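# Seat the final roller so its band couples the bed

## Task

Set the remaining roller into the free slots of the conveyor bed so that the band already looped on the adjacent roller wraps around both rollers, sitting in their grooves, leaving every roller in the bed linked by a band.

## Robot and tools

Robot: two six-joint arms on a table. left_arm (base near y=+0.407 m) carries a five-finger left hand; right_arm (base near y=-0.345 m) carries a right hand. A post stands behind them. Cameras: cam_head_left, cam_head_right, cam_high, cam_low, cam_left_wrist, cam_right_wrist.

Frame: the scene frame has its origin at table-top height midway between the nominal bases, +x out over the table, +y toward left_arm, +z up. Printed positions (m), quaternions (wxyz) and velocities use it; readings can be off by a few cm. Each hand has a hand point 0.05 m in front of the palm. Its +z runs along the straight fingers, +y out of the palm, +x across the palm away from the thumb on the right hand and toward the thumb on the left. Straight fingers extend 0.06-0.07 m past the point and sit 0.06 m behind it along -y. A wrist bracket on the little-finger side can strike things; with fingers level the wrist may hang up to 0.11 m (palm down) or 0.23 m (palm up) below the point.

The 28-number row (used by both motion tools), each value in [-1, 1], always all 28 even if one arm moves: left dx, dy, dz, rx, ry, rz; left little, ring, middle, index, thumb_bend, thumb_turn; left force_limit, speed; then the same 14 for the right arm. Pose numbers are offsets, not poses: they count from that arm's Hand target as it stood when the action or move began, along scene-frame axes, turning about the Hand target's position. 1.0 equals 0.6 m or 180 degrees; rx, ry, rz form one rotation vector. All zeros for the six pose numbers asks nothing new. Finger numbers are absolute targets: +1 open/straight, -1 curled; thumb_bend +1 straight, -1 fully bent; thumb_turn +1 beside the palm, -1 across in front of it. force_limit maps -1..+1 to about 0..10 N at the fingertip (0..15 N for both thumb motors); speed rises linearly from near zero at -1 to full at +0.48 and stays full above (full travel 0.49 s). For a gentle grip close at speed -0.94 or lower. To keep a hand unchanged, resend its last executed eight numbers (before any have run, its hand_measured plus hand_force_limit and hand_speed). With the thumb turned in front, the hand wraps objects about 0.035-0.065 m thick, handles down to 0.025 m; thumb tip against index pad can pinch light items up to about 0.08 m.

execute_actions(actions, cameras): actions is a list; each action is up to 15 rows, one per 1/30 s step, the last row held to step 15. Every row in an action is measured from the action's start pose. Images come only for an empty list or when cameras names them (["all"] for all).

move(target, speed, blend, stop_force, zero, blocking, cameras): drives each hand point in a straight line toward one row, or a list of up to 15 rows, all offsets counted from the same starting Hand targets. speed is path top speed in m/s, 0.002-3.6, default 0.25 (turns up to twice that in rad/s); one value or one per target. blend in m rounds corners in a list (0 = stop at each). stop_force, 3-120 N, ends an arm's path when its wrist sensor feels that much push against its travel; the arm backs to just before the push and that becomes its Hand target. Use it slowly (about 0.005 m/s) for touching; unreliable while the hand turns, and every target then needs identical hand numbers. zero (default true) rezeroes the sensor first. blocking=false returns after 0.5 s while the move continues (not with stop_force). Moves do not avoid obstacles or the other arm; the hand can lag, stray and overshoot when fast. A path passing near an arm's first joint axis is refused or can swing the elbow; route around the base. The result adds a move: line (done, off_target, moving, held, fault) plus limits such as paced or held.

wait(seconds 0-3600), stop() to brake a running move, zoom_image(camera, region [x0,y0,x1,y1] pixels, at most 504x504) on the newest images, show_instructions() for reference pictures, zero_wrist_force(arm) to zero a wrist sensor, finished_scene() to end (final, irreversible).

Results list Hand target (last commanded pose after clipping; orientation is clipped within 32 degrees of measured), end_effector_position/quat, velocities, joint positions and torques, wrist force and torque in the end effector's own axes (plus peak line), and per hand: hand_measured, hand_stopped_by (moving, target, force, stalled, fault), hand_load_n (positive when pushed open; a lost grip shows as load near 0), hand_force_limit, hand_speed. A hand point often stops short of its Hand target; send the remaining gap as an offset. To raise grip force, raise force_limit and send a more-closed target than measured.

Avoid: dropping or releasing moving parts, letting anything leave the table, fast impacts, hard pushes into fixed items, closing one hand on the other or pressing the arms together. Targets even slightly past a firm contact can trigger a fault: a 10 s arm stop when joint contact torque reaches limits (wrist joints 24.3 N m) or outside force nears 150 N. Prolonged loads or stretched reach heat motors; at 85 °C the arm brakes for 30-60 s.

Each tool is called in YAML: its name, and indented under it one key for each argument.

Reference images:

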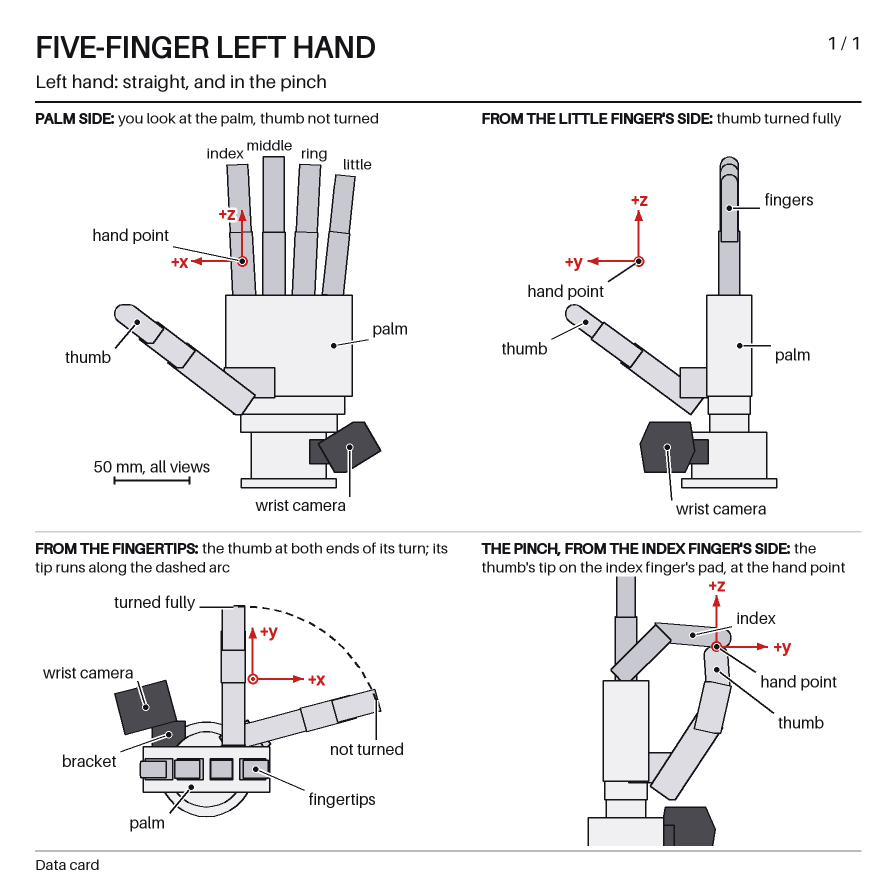

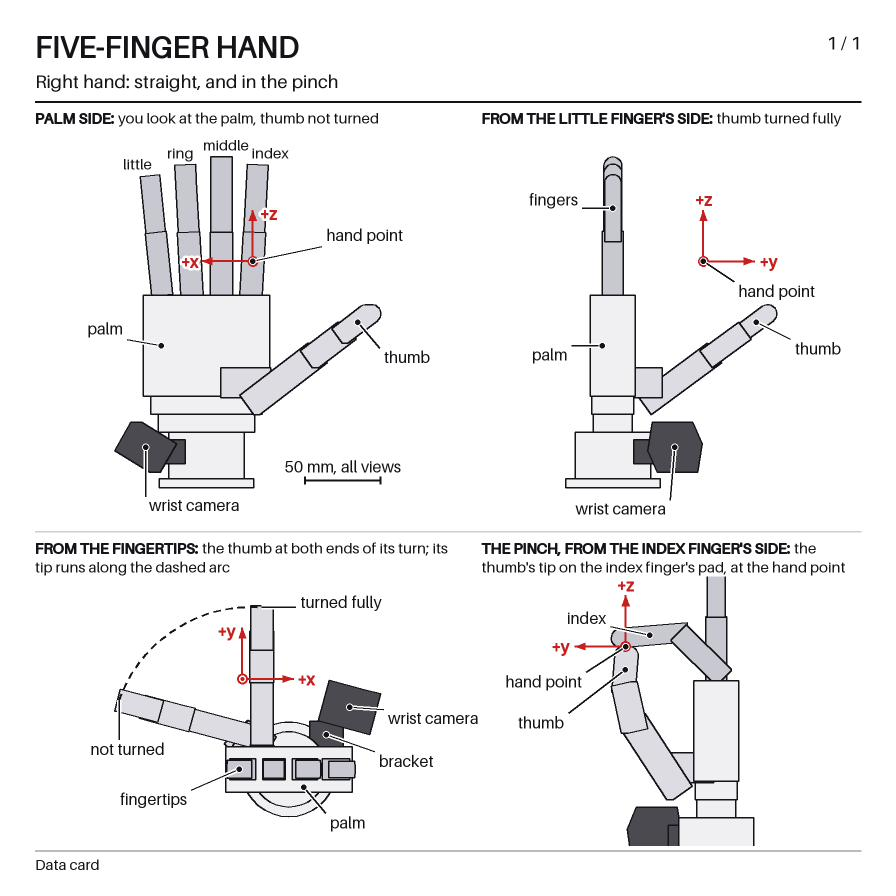

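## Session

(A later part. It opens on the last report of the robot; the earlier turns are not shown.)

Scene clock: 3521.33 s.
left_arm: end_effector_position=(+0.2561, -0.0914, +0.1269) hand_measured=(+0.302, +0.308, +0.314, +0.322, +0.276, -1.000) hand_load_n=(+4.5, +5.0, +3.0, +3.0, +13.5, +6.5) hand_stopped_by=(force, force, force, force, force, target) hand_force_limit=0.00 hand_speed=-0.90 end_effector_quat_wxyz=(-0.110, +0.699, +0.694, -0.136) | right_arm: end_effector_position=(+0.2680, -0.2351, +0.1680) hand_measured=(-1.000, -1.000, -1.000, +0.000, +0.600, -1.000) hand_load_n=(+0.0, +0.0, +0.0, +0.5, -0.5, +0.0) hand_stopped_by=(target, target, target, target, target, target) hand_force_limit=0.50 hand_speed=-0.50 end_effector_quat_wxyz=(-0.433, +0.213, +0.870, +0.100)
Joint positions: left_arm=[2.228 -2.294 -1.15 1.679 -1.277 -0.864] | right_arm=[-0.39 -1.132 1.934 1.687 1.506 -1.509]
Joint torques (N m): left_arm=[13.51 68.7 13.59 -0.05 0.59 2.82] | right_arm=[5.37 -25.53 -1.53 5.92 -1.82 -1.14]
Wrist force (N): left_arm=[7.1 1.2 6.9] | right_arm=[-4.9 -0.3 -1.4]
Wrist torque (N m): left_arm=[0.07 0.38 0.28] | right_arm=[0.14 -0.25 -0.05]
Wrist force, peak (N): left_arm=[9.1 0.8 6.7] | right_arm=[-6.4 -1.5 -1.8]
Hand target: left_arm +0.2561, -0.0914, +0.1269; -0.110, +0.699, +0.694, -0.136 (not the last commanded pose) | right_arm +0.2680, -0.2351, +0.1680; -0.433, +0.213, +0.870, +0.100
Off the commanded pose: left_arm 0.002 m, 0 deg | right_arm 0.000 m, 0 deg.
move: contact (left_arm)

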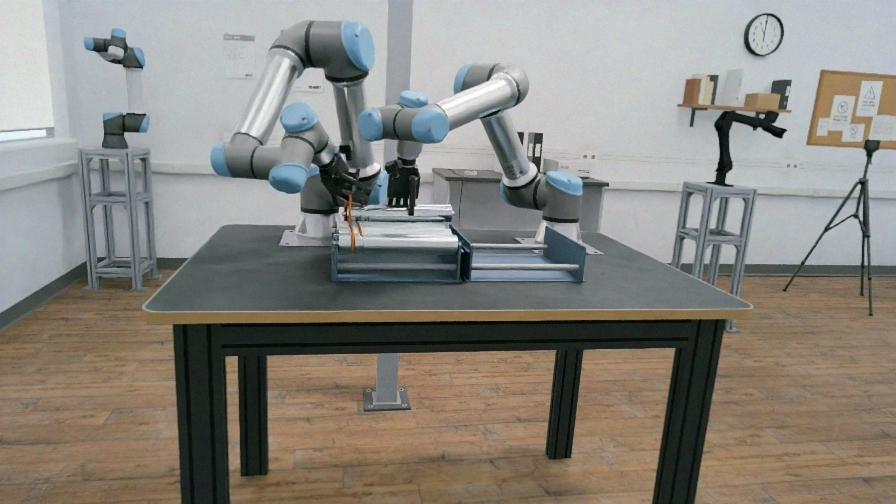

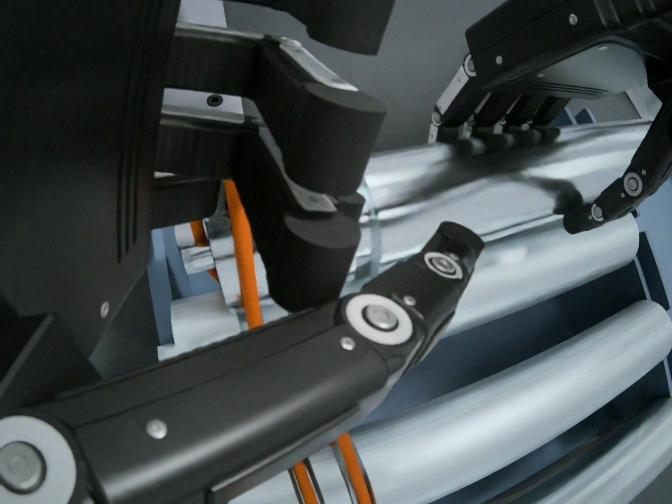

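move:
  target: [0,0.002,-0.014,0,0,0,-0.1,-0.1,-0.1,-0.1,-0.3,-1,0.0,-0.9, 0,0,0,0,0,0,-1,-1,-1,0.0,0.6,-1,0.5,-0.5]
  speed: 0.008
  stop_force: 5
  cameras: ["cam_low","cam_right_wrist"]

zoom_image:
  camera: "cam_low"
  region: [335, 185, 375, 225]

zoom_image:
  camera: "cam_right_wrist"
  region: [130, 130, 330, 330]

Scene clock: 3536.30 s.
left_arm: end_effector_position=(+0.2561, -0.0902, +0.1185) hand_measured=(+0.300, +0.308, +0.314, +0.322, +0.276, -1.000) hand_load_n=(+1.5, +3.0, +3.0, +5.0, +13.0, +7.0) hand_stopped_by=(force, force, force, force, force, target) hand_force_limit=0.00 hand_speed=-0.90 end_effector_quat_wxyz=(-0.110, +0.699, +0.694, -0.136) | right_arm: end_effector_position=(+0.2680, -0.2351, +0.1680) hand_measured=(-1.000, -1.000, -1.000, +0.000, +0.600, -1.000) hand_load_n=(+0.0, +0.0, +0.0, +0.5, +0.0, +0.0) hand_stopped_by=(target, target, target, target, target, target) hand_force_limit=0.50 hand_speed=-0.50 end_effector_quat_wxyz=(-0.433, +0.213, +0.870, +0.100)
Joint positions: left_arm=[2.23 -2.298 -1.166 1.698 -1.277 -0.862] | right_arm=[-0.39 -1.132 1.934 1.687 1.506 -1.509]
Joint torques (N m): left_arm=[12.29 40.27 11.18 -0.62 -0.19 2.82] | right_arm=[5.21 -26.16 -2.49 6.39 -1.71 -1.24]
Wrist force (N): left_arm=[3.9 2.0 4.0] | right_arm=[-5.1 0.2 0.0]
Wrist torque (N m): left_arm=[0.20 0.02 0.04] | right_arm=[0.06 -0.25 -0.06]
Wrist force, peak (N): left_arm=[7.3 1.4 6.9] | right_arm=[-5.6 -0.6 -1.1]
Hand target: left_arm +0.2561, -0.0902, +0.1185; -0.110, +0.699, +0.694, -0.136 | right_arm +0.2680, -0.2351, +0.1680; -0.433, +0.213, +0.870, +0.100
Off the commanded pose: left_arm 0.000 m, 0 deg | right_arm 0.000 m, 0 deg.
move: done

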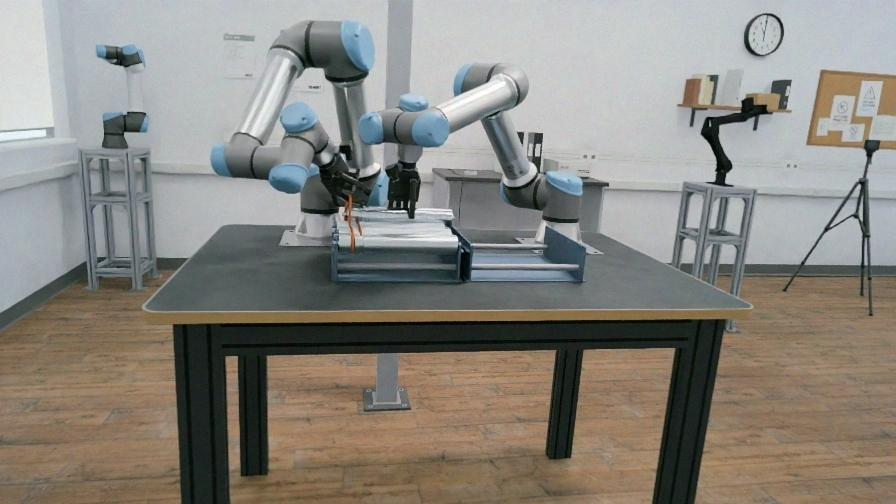

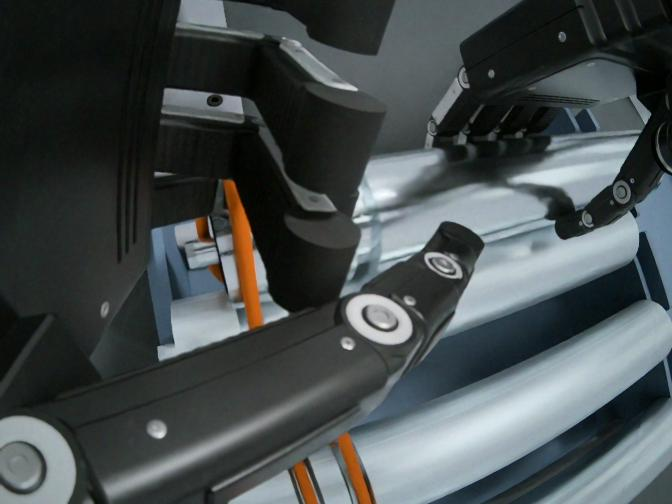

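Scaled by 12.600 from the camera's image (finer frame: 1280x720).

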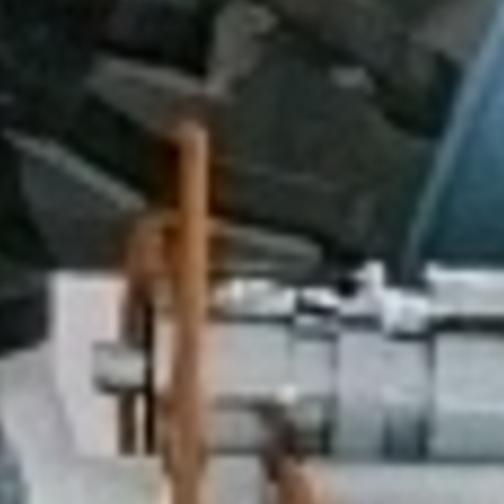

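Scaled by 2.520 from the camera's image (finer frame: 960x720).

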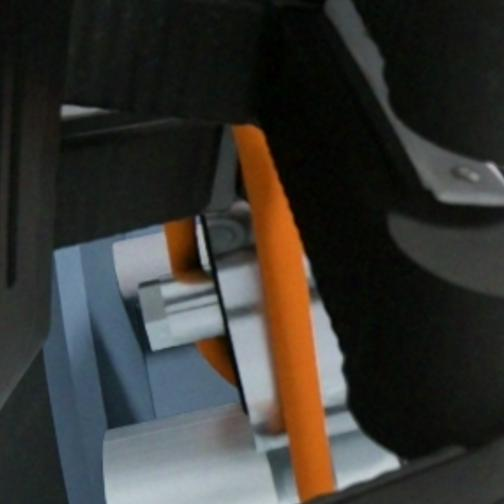

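move:
  target: [0,0,0,0,0,0,-0.1,-0.1,-0.1,-0.1,-0.3,-1,0.0,-0.9, -0.01267,0.0017,-0.01017,0,0,0,-1,-1,-1,0.08,0.6,-1,0.5,-0.5]
  speed: 0.015
  stop_force: 8
  cameras: ["cam_low","cam_right_wrist"]

zoom_image:
  camera: "cam_low"
  region: [335, 185, 375, 225]

zoom_image:
  camera: "cam_right_wrist"
  region: [130, 130, 330, 330]

Scene clock: 3557.73 s.
left_arm: end_effector_position=(+0.2561, -0.0902, +0.1185) hand_measured=(+0.302, +0.308, +0.314, +0.320, +0.276, -1.000) hand_load_n=(+8.0, +7.5, +3.5, +1.5, +14.0, +2.0) hand_stopped_by=(force, force, force, force, force, target) hand_force_limit=0.00 hand_speed=-0.90 end_effector_quat_wxyz=(-0.110, +0.699, +0.694, -0.136) | right_arm: end_effector_position=(+0.2641, -0.2345, +0.1649) hand_measured=(-1.000, -1.000, -1.000, +0.080, +0.600, -1.000) hand_load_n=(+0.0, +0.5, +0.0, -6.0, +0.0, +0.0) hand_stopped_by=(target, target, target, target, target, target) hand_force_limit=0.50 hand_speed=-0.50 end_effector_quat_wxyz=(-0.433, +0.213, +0.870, +0.100)
Joint positions: left_arm=[2.23 -2.298 -1.166 1.698 -1.277 -0.862] | right_arm=[-0.393 -1.133 1.948 1.675 1.508 -1.51]
Joint torques (N m): left_arm=[11.45 55.34 22.68 -0.67 0.93 2.36] | right_arm=[7.02 -22.61 -17.42 5.17 -1.73 1.9]
Wrist force (N): left_arm=[4.5 0.1 10.4] | right_arm=[0.1 1.8 -6.0]
Wrist torque (N m): left_arm=[-0.09 0.74 0.33] | right_arm=[0.24 -0.17 -0.04]
Wrist force, peak (N): left_arm=[7.5 -0.3 11.8] | right_arm=[0.3 0.8 -8.3]
Hand target: left_arm +0.2561, -0.0902, +0.1185; -0.110, +0.699, +0.694, -0.136 | right_arm +0.2641, -0.2345, +0.1649; -0.433, +0.213, +0.870, +0.100 (not the last commanded pose)
Off the commanded pose: left_arm 0.000 m, 0 deg | right_arm 0.005 m, 0 deg.
move: contact (right_arm)

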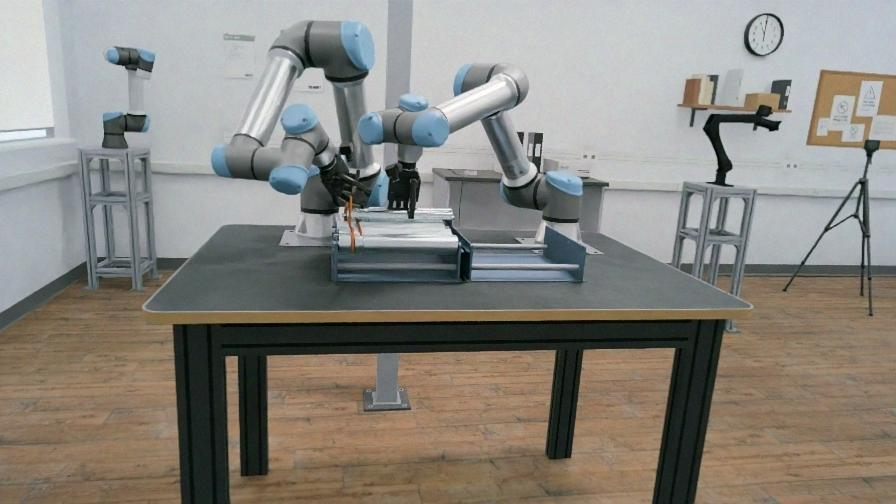

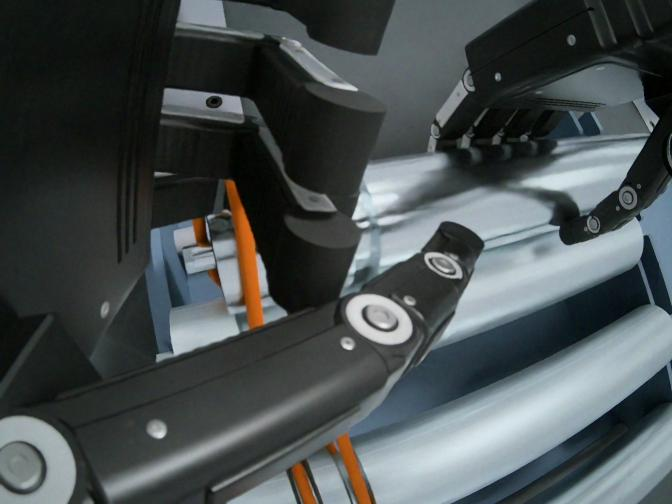

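Scaled by 12.600 from the camera's image (finer frame: 1280x720).

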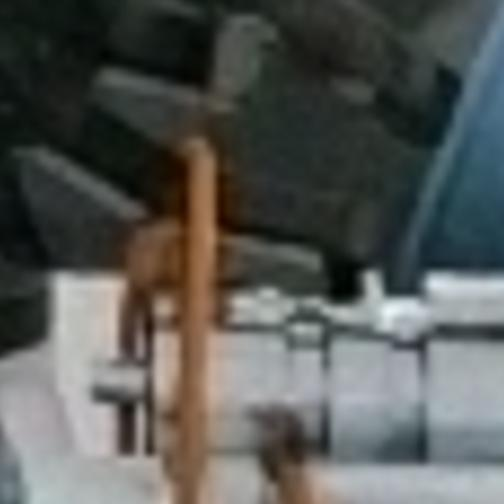

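Scaled by 2.520 from the camera's image (finer frame: 960x720).

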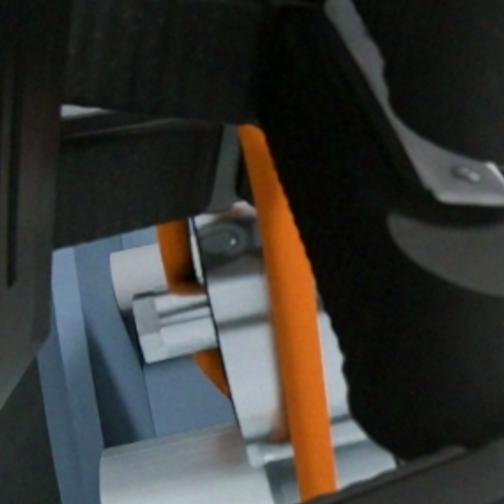

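move:
  target:
    - [0,0,0,0,0,0,-0.1,-0.1,-0.1,-0.1,-0.3,-1,0.0,-0.9, 0.006,-0.0008,0.0055,0,0,0,-1,-1,-1,0.0,0.6,-1,0.5,-0.5]
    - [0,0,0,0,0,0,-0.1,-0.1,-0.1,-0.1,-0.3,-1,0.0,-0.9, -0.019,0.0108,0.0080,0.0309,0,0.1154,-1,-1,-1,0.0,0.6,-1,0.5,-0.5]
  speed: 0.03
  stop_force: 12
  cameras: ["cam_low","cam_right_wrist"]

zoom_image:
  camera: "cam_low"
  region: [325, 185, 425, 255]

zoom_image:
  camera: "cam_right_wrist"
  region: [130, 130, 330, 330]

Scene clock: 3600.20 s.
left_arm: end_effector_position=(+0.2561, -0.0902, +0.1185) hand_measured=(+0.300, +0.308, +0.314, +0.322, +0.276, -1.000) hand_load_n=(+3.5, +4.0, +3.5, +4.0, +13.0, +6.0) hand_stopped_by=(force, force, force, force, force, target) hand_force_limit=0.00 hand_speed=-0.90 end_effector_quat_wxyz=(-0.110, +0.699, +0.694, -0.136) | right_arm: end_effector_position=(+0.2527, -0.2280, +0.1697) hand_measured=(-1.000, -1.000, -1.000, +0.000, +0.600, -1.000) hand_load_n=(+0.0, +0.0, +0.0, +0.5, +0.0, +0.0) hand_stopped_by=(target, target, target, target, target, target) hand_force_limit=0.50 hand_speed=-0.50 end_effector_quat_wxyz=(-0.453, +0.032, +0.889, +0.062)
Joint positions: left_arm=[2.23 -2.298 -1.166 1.698 -1.277 -0.862] | right_arm=[-0.26 -1.067 1.865 1.722 1.638 -1.72]
Joint torques (N m): left_arm=[10.56 41.07 11.94 -3.09 2 -1.21] | right_arm=[6.88 -27.04 -19.03 6.89 2.53 -1.47]
Wrist force (N): left_arm=[2.7 1.5 5.0] | right_arm=[-4.6 -0.8 -1.0]
Wrist torque (N m): left_arm=[0.14 0.20 0.05] | right_arm=[0.00 -0.22 -0.02]
Wrist force, peak (N): left_arm=[4.8 0.2 10.7] | right_arm=[0.2 1.7 -6.3]
Hand target: left_arm +0.2561, -0.0902, +0.1185; -0.110, +0.699, +0.694, -0.136 | right_arm +0.2527, -0.2280, +0.1697; -0.453, +0.032, +0.889, +0.062
Off the commanded pose: left_arm 0.000 m, 0 deg | right_arm 0.000 m, 0 deg.
move: done

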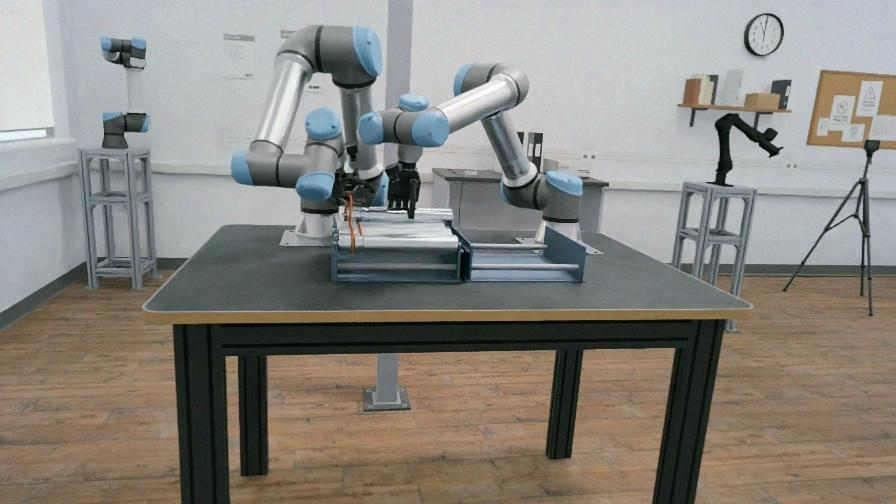

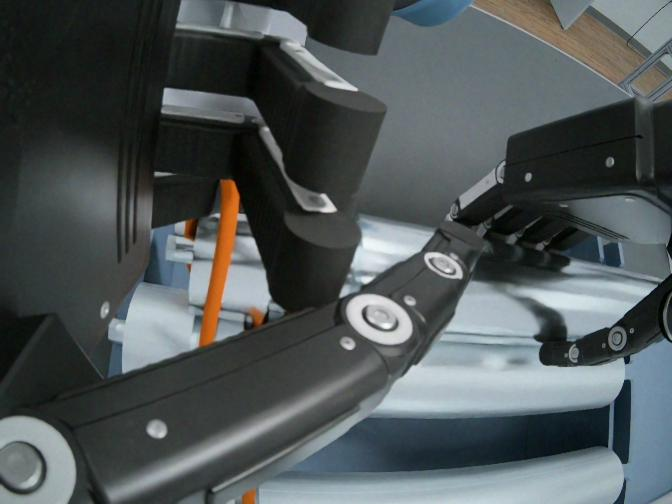

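Scaled by 5.040 from the camera's image (finer frame: 1280x720).

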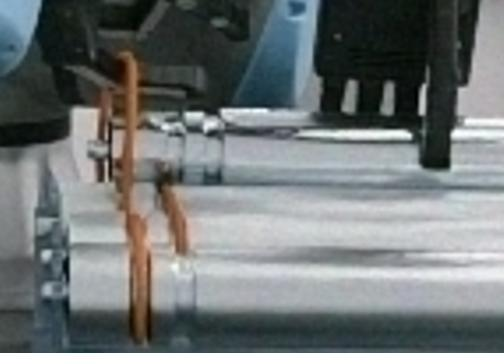

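Scaled by 2.520 from the camera's image (finer frame: 960x720).

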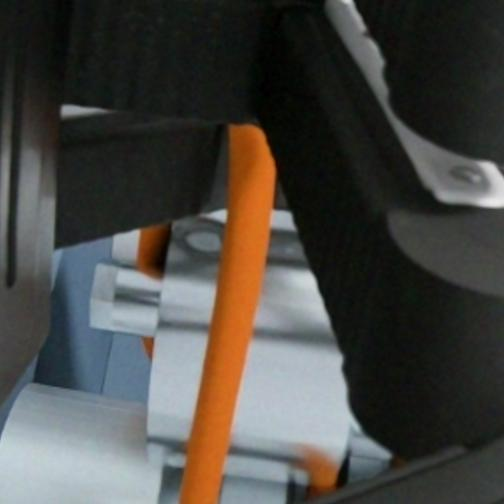

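move:
  target:
    - [0,0,0,0,0,0,-0.1,-0.1,-0.1,-0.1,-0.3,-1,0.0,-0.9, 0.0,0,-0.0085,0,0,0,-1,-1,-1,0.0,0.6,-1,0.5,-0.5]
    - [0,0,0,0,0,0,-0.1,-0.1,-0.1,-0.1,-0.3,-1,0.0,-0.9, -0.0112,0,-0.0145,0,0,0,-1,-1,-1,0.0,0.6,-1,0.5,-0.5]
    - [0,0,0,0,0,0,-0.1,-0.1,-0.1,-0.1,-0.3,-1,0.0,-0.9, -0.0237,0,-0.0230,0,0,0,-1,-1,-1,0.0,0.6,-1,0.5,-0.5]
  speed: 0.015
  blend: 0.003
  stop_force: 8
  cameras: ["cam_low","cam_right_wrist"]

zoom_image:
  camera: "cam_low"
  region: [325, 185, 425, 255]

zoom_image:
  camera: "cam_right_wrist"
  region: [130, 130, 330, 330]

Scene clock: 3613.83 s.
left_arm: end_effector_position=(+0.2561, -0.0902, +0.1185) hand_measured=(+0.302, +0.308, +0.314, +0.322, +0.276, -1.000) hand_load_n=(+5.0, +5.5, +3.0, +2.5, +13.5, +4.5) hand_stopped_by=(force, force, force, force, force, target) hand_force_limit=0.00 hand_speed=-0.90 end_effector_quat_wxyz=(-0.110, +0.699, +0.694, -0.136) | right_arm: end_effector_position=(+0.2385, -0.2280, +0.1559) hand_measured=(-1.000, -1.000, -1.000, +0.000, +0.600, -1.000) hand_load_n=(+0.0, +0.0, +0.0, +0.0, +0.0, +0.0) hand_stopped_by=(target, target, target, target, target, target) hand_force_limit=0.50 hand_speed=-0.50 end_effector_quat_wxyz=(-0.453, +0.032, +0.889, +0.062)
Joint positions: left_arm=[2.23 -2.298 -1.166 1.698 -1.277 -0.862] | right_arm=[-0.269 -1.067 1.917 1.67 1.645 -1.726]
Joint torques (N m): left_arm=[10.08 42.15 12.51 -3.11 2.02 -2.4] | right_arm=[-6.09 -37.41 -0.61 2.12 2.61 -1.51]
Wrist force (N): left_arm=[1.0 2.0 6.9] | right_arm=[-2.5 0.2 -2.7]
Wrist torque (N m): left_arm=[0.11 0.36 0.03] | right_arm=[0.17 -0.14 0.07]
Wrist force, peak (N): left_arm=[1.2 1.8 7.1] | right_arm=[-4.9 -0.8 -0.9]
Hand target: left_arm +0.2561, -0.0902, +0.1185; -0.110, +0.699, +0.694, -0.136 | right_arm +0.2385, -0.2280, +0.1559; -0.453, +0.032, +0.889, +0.062
Off the commanded pose: left_arm 0.000 m, 0 deg | right_arm 0.000 m, 0 deg.
move: done; blend cut to 0.0026 m at target 1

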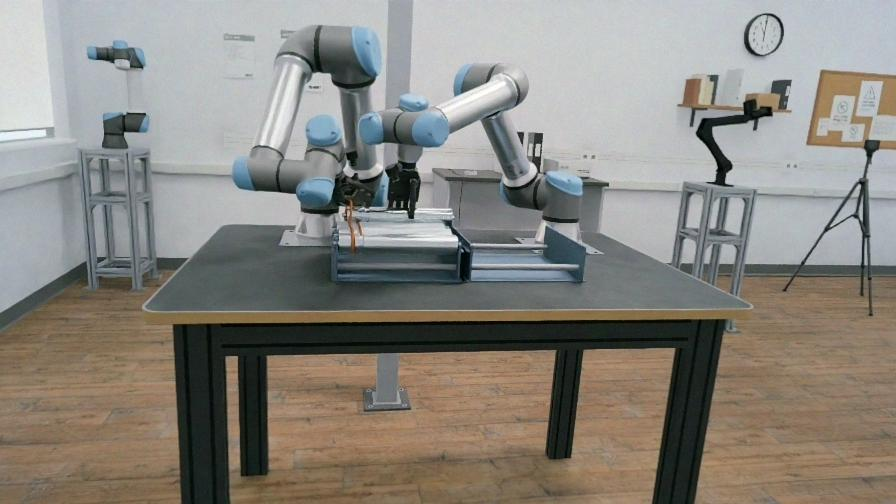

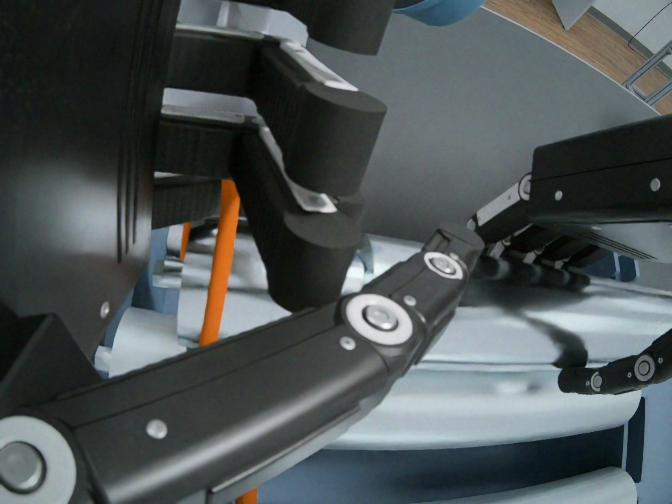

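Scaled by 5.040 from the camera's image (finer frame: 1280x720).

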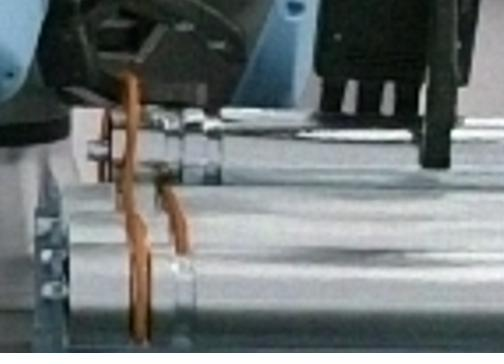

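Scaled by 2.520 from the camera's image (finer frame: 960x720).

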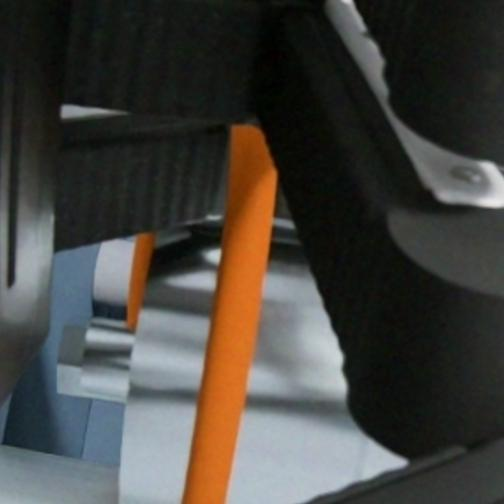

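move:
  target:
    - [0,0,0,0,0,0,-0.1,-0.1,-0.1,-0.1,-0.3,-1,0.0,-0.9, -0.0095,0,-0.0112,0,0,0,-1,-1,-1,0.0,0.6,-1,0.5,-0.5]
    - [0,0,0,0,0,0,-0.1,-0.1,-0.1,-0.1,-0.3,-1,0.0,-0.9, -0.0172,0,-0.0215,0,0,0,-1,-1,-1,0.0,0.6,-1,0.5,-0.5]
  speed: 0.015
  blend: 0.003
  stop_force: 8
  cameras: ["cam_low","cam_right_wrist"]

zoom_image:
  camera: "cam_low"
  region: [325, 185, 425, 255]

zoom_image:
  camera: "cam_right_wrist"
  region: [130, 130, 330, 330]

Scene clock: 3620.30 s.
left_arm: end_effector_position=(+0.2561, -0.0902, +0.1185) hand_measured=(+0.302, +0.308, +0.314, +0.320, +0.276, -1.000) hand_load_n=(+10.0, +8.5, +3.0, +0.5, +14.0, +0.0) hand_stopped_by=(force, force, force, force, force, target) hand_force_limit=0.00 hand_speed=-0.90 end_effector_quat_wxyz=(-0.110, +0.699, +0.694, -0.136) | right_arm: end_effector_position=(+0.2309, -0.2280, +0.1468) hand_measured=(-1.000, -1.000, -1.000, +0.000, +0.600, -1.000) hand_load_n=(+0.0, +0.0, +0.0, -1.5, +0.0, +0.0) hand_stopped_by=(target, target, target, target, target, target) hand_force_limit=0.50 hand_speed=-0.50 end_effector_quat_wxyz=(-0.453, +0.031, +0.889, +0.062)
Joint positions: left_arm=[2.23 -2.298 -1.166 1.698 -1.277 -0.862] | right_arm=[-0.273 -1.062 1.945 1.637 1.649 -1.728]
Joint torques (N m): left_arm=[9.04 49.29 22.13 -3.08 1.9 -2.24] | right_arm=[5.64 -35.13 -19.88 2.43 -1.96 1.99]
Wrist force (N): left_arm=[3.2 -1.3 9.9] | right_arm=[9.4 2.3 -4.4]
Wrist torque (N m): left_arm=[-0.14 0.83 0.50] | right_arm=[0.31 -0.06 0.41]
Wrist force, peak (N): left_arm=[7.1 -1.1 11.4] | right_arm=[11.1 0.7 -7.3]
Hand target: left_arm +0.2561, -0.0902, +0.1185; -0.110, +0.699, +0.694, -0.136 | right_arm +0.2309, -0.2280, +0.1468; -0.453, +0.031, +0.889, +0.062 (not the last commanded pose)
Off the commanded pose: left_arm 0.000 m, 0 deg | right_arm 0.005 m, 0 deg.
move: contact (right_arm); path passed 0 of 2 targets

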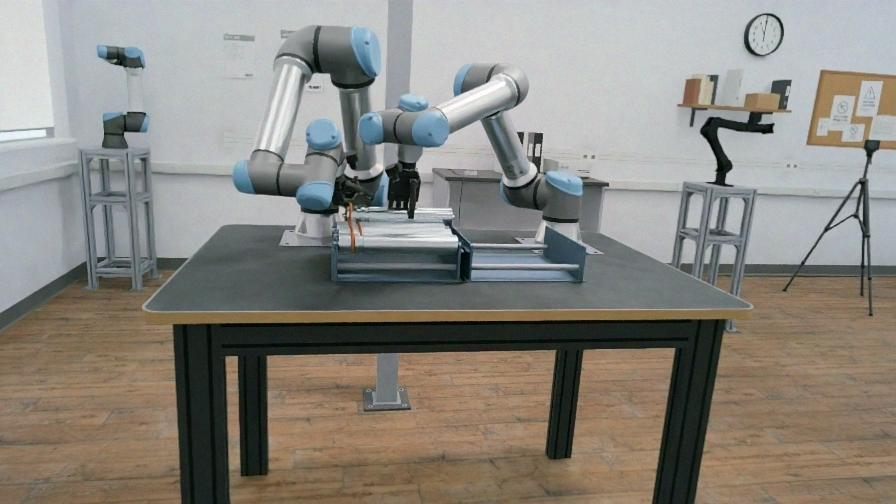

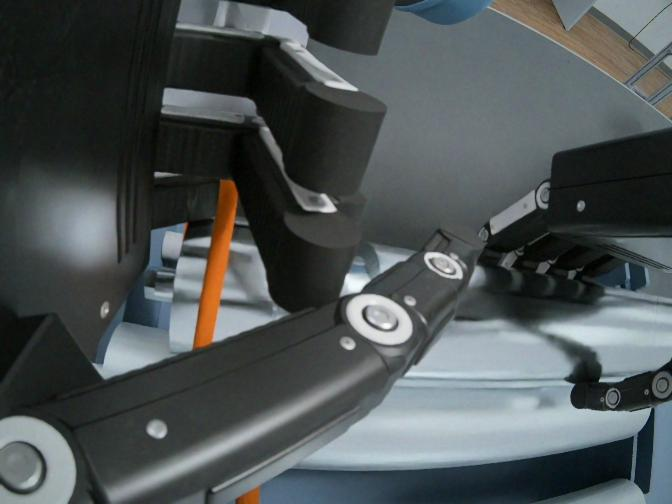

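Scaled by 5.040 from the camera's image (finer frame: 1280x720).

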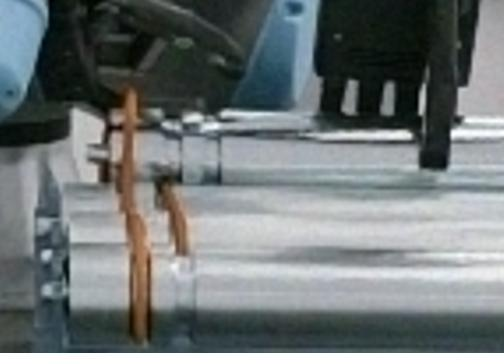

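Scaled by 2.520 from the camera's image (finer frame: 960x720).

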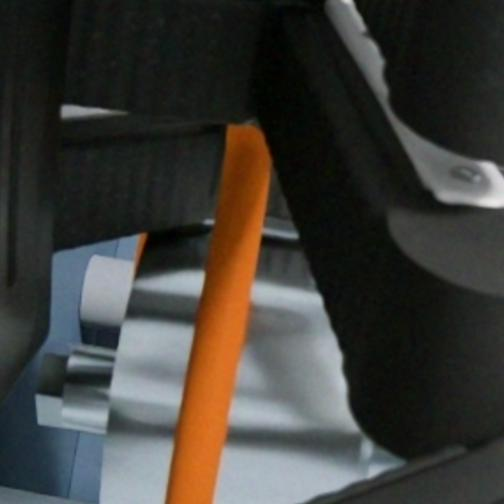

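move:
  target:
    - [0,0,0,0,0,0,-0.1,-0.1,-0.1,-0.1,-0.3,-1,0.0,-0.9, 0.0115,0,0.0152,0,0,0,-1,-1,-1,0.0,0.6,-1,0.5,-0.5]
    - [0,0,0,0,0,0,-0.1,-0.1,-0.1,-0.1,-0.3,-1,0.0,-0.9, -0.001,0,0.0262,0,-0.1667,0,-1,-1,-1,0.0,0.6,-1,0.5,-0.5]
  speed: 0.03
  stop_force: 12
  cameras: ["cam_low","cam_right_wrist"]

zoom_image:
  camera: "cam_low"
  region: [325, 185, 425, 255]

zoom_image:
  camera: "cam_right_wrist"
  region: [130, 130, 330, 330]

Scene clock: 3636.20 s.
left_arm: end_effector_position=(+0.2561, -0.0902, +0.1185) hand_measured=(+0.302, +0.308, +0.314, +0.322, +0.276, -1.000) hand_load_n=(+4.0, +5.0, +3.0, +3.0, +13.5, +5.0) hand_stopped_by=(force, force, force, force, force, target) hand_force_limit=0.00 hand_speed=-0.90 end_effector_quat_wxyz=(-0.110, +0.699, +0.694, -0.136) | right_arm: end_effector_position=(+0.2376, -0.2280, +0.1558) hand_measured=(-1.000, -1.000, -1.000, +0.000, +0.600, -1.000) hand_load_n=(+0.0, +0.0, +0.0, +0.0, +0.0, +0.0) hand_stopped_by=(target, target, target, target, target, target) hand_force_limit=0.50 hand_speed=-0.50 end_effector_quat_wxyz=(-0.449, +0.031, +0.891, +0.063)
Joint positions: left_arm=[2.23 -2.298 -1.166 1.698 -1.277 -0.862] | right_arm=[-0.27 -1.075 1.922 1.662 1.645 -1.729]
Joint torques (N m): left_arm=[8.3 66.96 13.14 -3.07 -0.55 -2.23] | right_arm=[6.25 -25.33 -17.15 6.55 2.11 1.47]
Wrist force (N): left_arm=[-0.1 1.3 5.1] | right_arm=[-4.2 -0.5 -2.1]
Wrist torque (N m): left_arm=[0.18 0.17 0.16] | right_arm=[0.08 -0.15 -0.05]
Wrist force, peak (N): left_arm=[3.4 -1.4 10.0] | right_arm=[9.5 2.2 -4.5]
Hand target: left_arm +0.2561, -0.0902, +0.1185; -0.110, +0.699, +0.694, -0.136 | right_arm +0.2376, -0.2280, +0.1558; -0.449, +0.031, +0.891, +0.063 (not the last commanded pose)
Off the commanded pose: left_arm 0.000 m, 0 deg | right_arm 0.010 m, 29 deg.
move: contact (right_arm); path passed 1 of 2 targets

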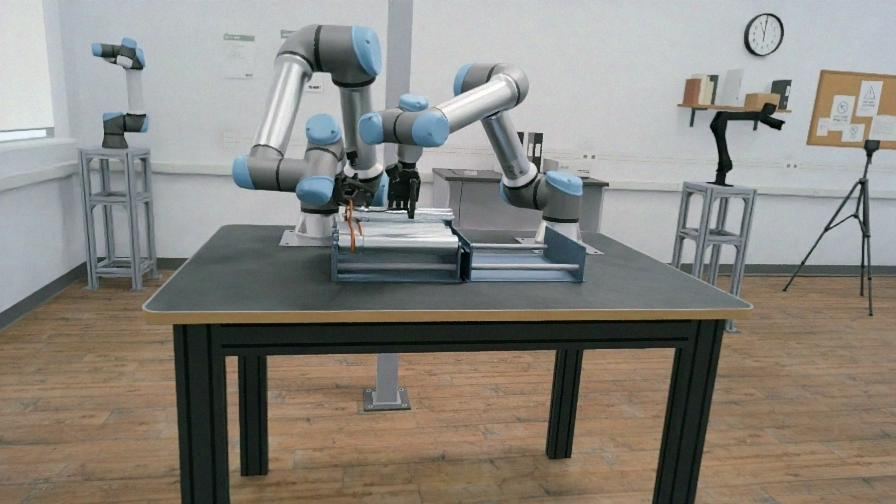

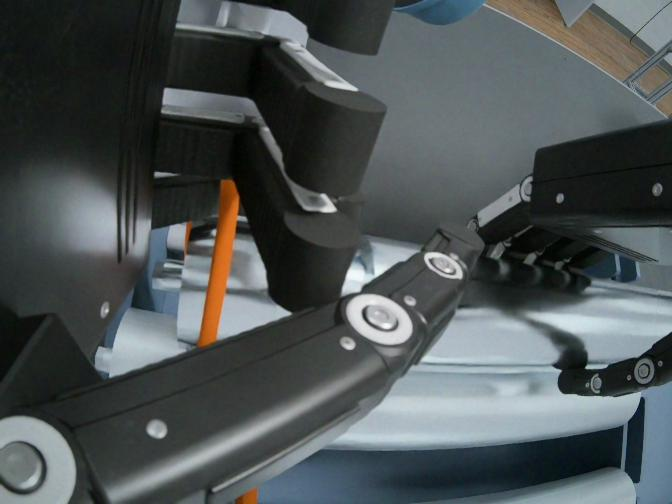

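Scaled by 5.040 from the camera's image (finer frame: 1280x720).

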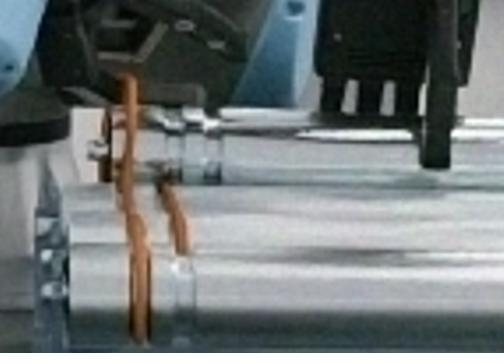

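Scaled by 2.520 from the camera's image (finer frame: 960x720).

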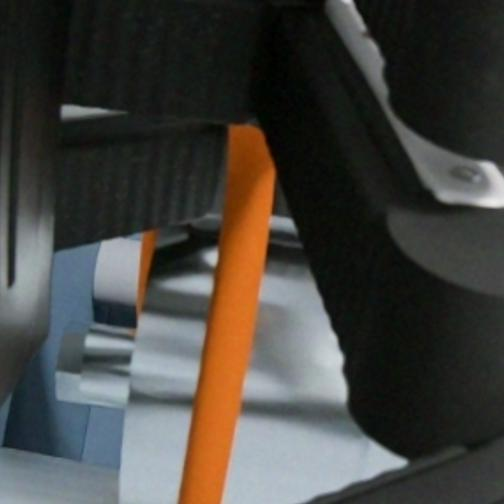

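move:
  target: [0,0,0,0,0,0,-0.1,-0.1,-0.1,-0.1,-0.3,-1,0.0,-0.9, -0.012,0,0.011,0,-0.161,0,-1,-1,-1,0.0,0.6,-1,0.5,-0.5]
  speed: 0.03
  stop_force: 12
  cameras: ["cam_low","cam_right_wrist"]

zoom_image:
  camera: "cam_low"
  region: [325, 185, 425, 255]

zoom_image:
  camera: "cam_right_wrist"
  region: [130, 130, 330, 330]

Scene clock: 3649.23 s.
left_arm: end_effector_position=(+0.2561, -0.0902, +0.1185) hand_measured=(+0.302, +0.308, +0.314, +0.322, +0.276, -1.000) hand_load_n=(+7.5, +7.0, +3.0, +1.5, +14.0, +2.5) hand_stopped_by=(force, force, force, force, force, target) hand_force_limit=0.00 hand_speed=-0.90 end_effector_quat_wxyz=(-0.110, +0.699, +0.694, -0.136) | right_arm: end_effector_position=(+0.2304, -0.2280, +0.1624) hand_measured=(-1.000, -1.000, -1.000, +0.000, +0.600, -1.000) hand_load_n=(+0.0, +0.0, -0.5, +0.5, +0.0, +0.0) hand_stopped_by=(target, target, target, target, target, target) hand_force_limit=0.50 hand_speed=-0.50 end_effector_quat_wxyz=(-0.212, +0.014, +0.975, +0.068)
Joint positions: left_arm=[2.23 -2.298 -1.166 1.698 -1.277 -0.862] | right_arm=[-0.369 -1.429 2.067 1.381 1.587 -1.902]
Joint torques (N m): left_arm=[6.37 67.27 12.22 -3.12 -0.45 -2.18] | right_arm=[-5.86 -25.67 -2.56 3.33 -1.82 -1.47]
Wrist force (N): left_arm=[1.5 -0.2 7.5] | right_arm=[-6.5 -0.7 -0.4]
Wrist torque (N m): left_arm=[-0.02 0.38 0.38] | right_arm=[0.02 -0.12 -0.10]
Wrist force, peak (N): left_arm=[1.4 -0.3 7.8] | right_arm=[-6.7 -0.9 -0.2]
Hand target: left_arm +0.2561, -0.0902, +0.1185; -0.110, +0.699, +0.694, -0.136 | right_arm +0.2304, -0.2280, +0.1624; -0.212, +0.014, +0.975, +0.068
Off the commanded pose: left_arm 0.000 m, 0 deg | right_arm 0.000 m, 0 deg.
move: done

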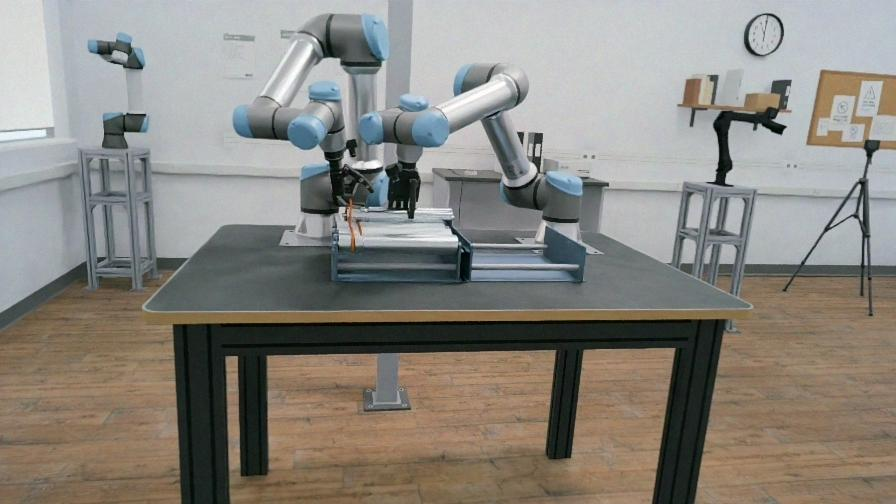

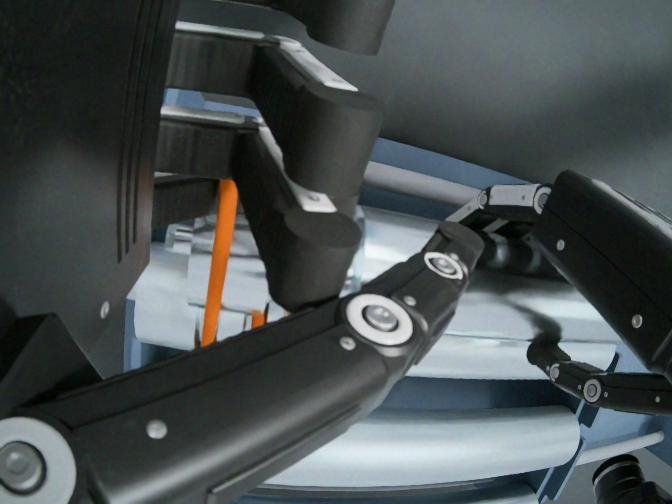

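Scaled by 5.040 from the camera's image (finer frame: 1280x720).

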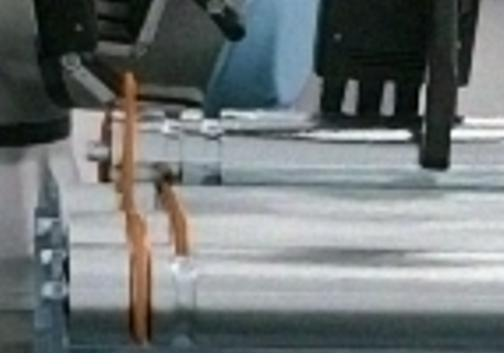

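Scaled by 2.520 from the camera's image (finer frame: 960x720).

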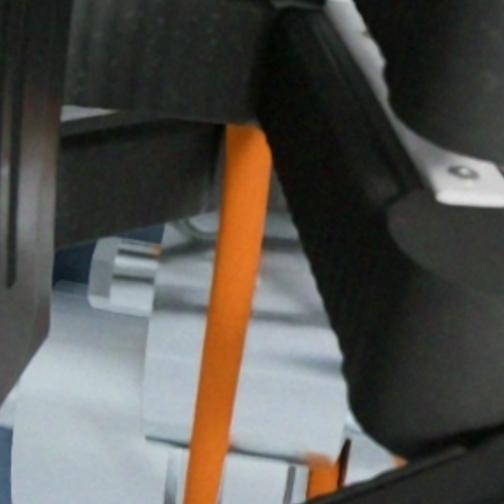

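move:
  target:
    - [0,0,0,0,0,0,-0.1,-0.1,-0.1,-0.1,-0.3,-1,0.0,-0.9, -0.0095,0,-0.0112,0,0,0,-1,-1,-1,0.0,0.6,-1,0.5,-0.5]
    - [0,0,0,0,0,0,-0.1,-0.1,-0.1,-0.1,-0.3,-1,0.0,-0.9, -0.0172,0,-0.0215,0,0,0,-1,-1,-1,0.0,0.6,-1,0.5,-0.5]
  speed: 0.015
  blend: 0.003
  stop_force: 9
  cameras: ["cam_low","cam_right_wrist"]

zoom_image:
  camera: "cam_low"
  region: [325, 185, 425, 255]

zoom_image:
  camera: "cam_right_wrist"
  region: [130, 130, 330, 330]

Scene clock: 3656.83 s.
left_arm: end_effector_position=(+0.2561, -0.0902, +0.1185) hand_measured=(+0.302, +0.308, +0.314, +0.320, +0.276, -1.000) hand_load_n=(+11.5, +9.5, +2.5, +0.0, +15.0, +0.0) hand_stopped_by=(force, force, force, force, force, target) hand_force_limit=0.00 hand_speed=-0.90 end_effector_quat_wxyz=(-0.110, +0.699, +0.694, -0.136) | right_arm: end_effector_position=(+0.2200, -0.2280, +0.1495) hand_measured=(-1.000, -1.000, -1.000, +0.000, +0.600, -1.000) hand_load_n=(+0.0, +0.0, +0.0, +0.0, +0.0, +0.0) hand_stopped_by=(target, target, target, target, target, target) hand_force_limit=0.50 hand_speed=-0.50 end_effector_quat_wxyz=(-0.212, +0.014, +0.975, +0.068)
Joint positions: left_arm=[2.23 -2.298 -1.166 1.698 -1.277 -0.862] | right_arm=[-0.383 -1.432 2.112 1.339 1.593 -1.914]
Joint torques (N m): left_arm=[6.11 66.42 14.93 -3 -0.32 -2.16] | right_arm=[-5.14 -24.75 -0.02 3.95 3.18 -1.65]
Wrist force (N): left_arm=[3.7 -1.8 10.5] | right_arm=[-9.9 -0.8 -2.6]
Wrist torque (N m): left_arm=[-0.19 0.76 0.62] | right_arm=[0.12 -0.13 -0.22]
Wrist force, peak (N): left_arm=[3.7 -1.8 10.5] | right_arm=[-10.0 -0.8 -3.1]
Hand target: left_arm +0.2561, -0.0902, +0.1185; -0.110, +0.699, +0.694, -0.136 | right_arm +0.2200, -0.2280, +0.1495; -0.212, +0.014, +0.975, +0.068
Off the commanded pose: left_arm 0.000 m, 0 deg | right_arm 0.000 m, 0 deg.
move: done

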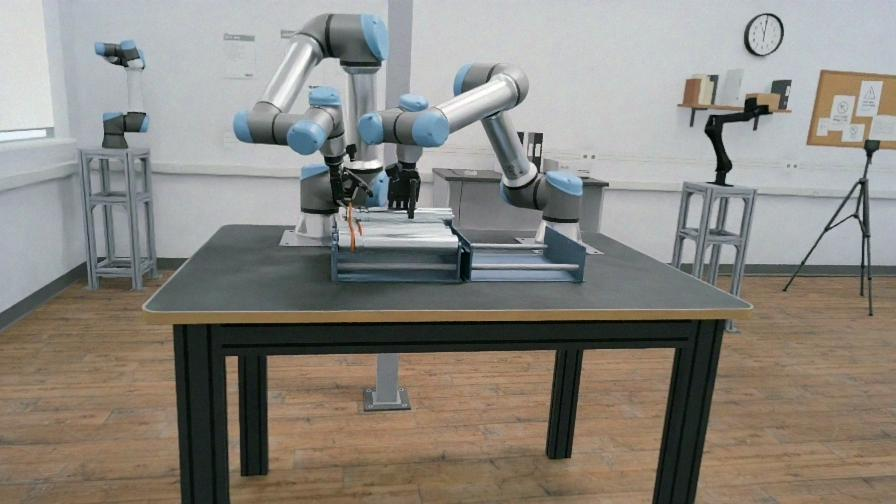

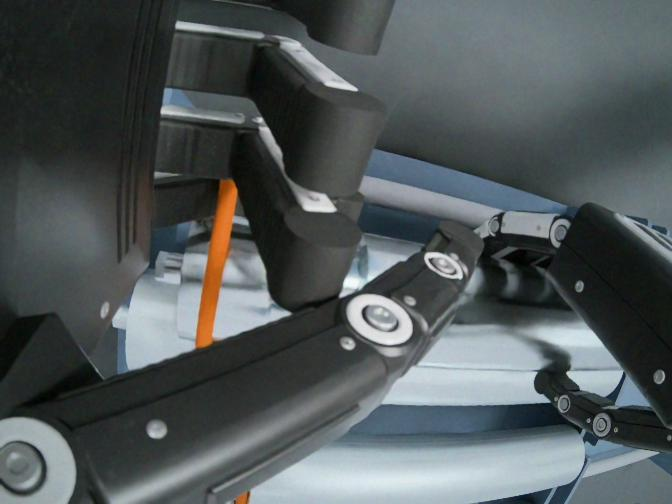

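Scaled by 5.040 from the camera's image (finer frame: 1280x720).

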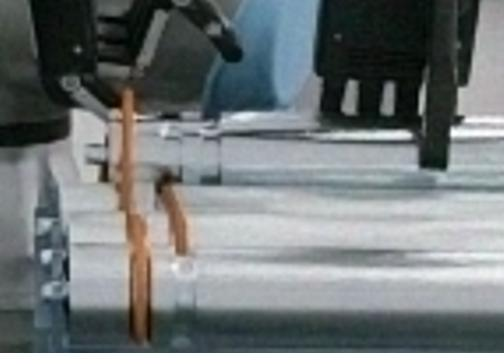

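Scaled by 2.520 from the camera's image (finer frame: 960x720).

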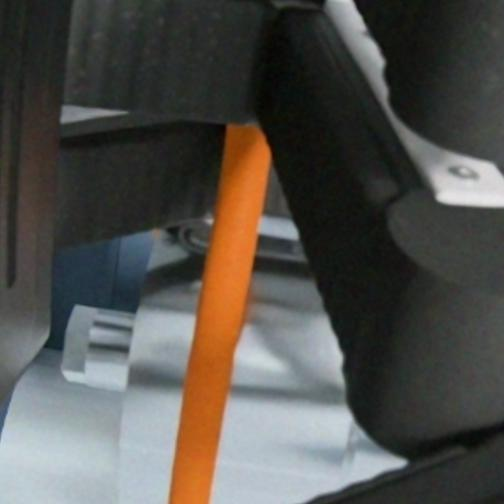

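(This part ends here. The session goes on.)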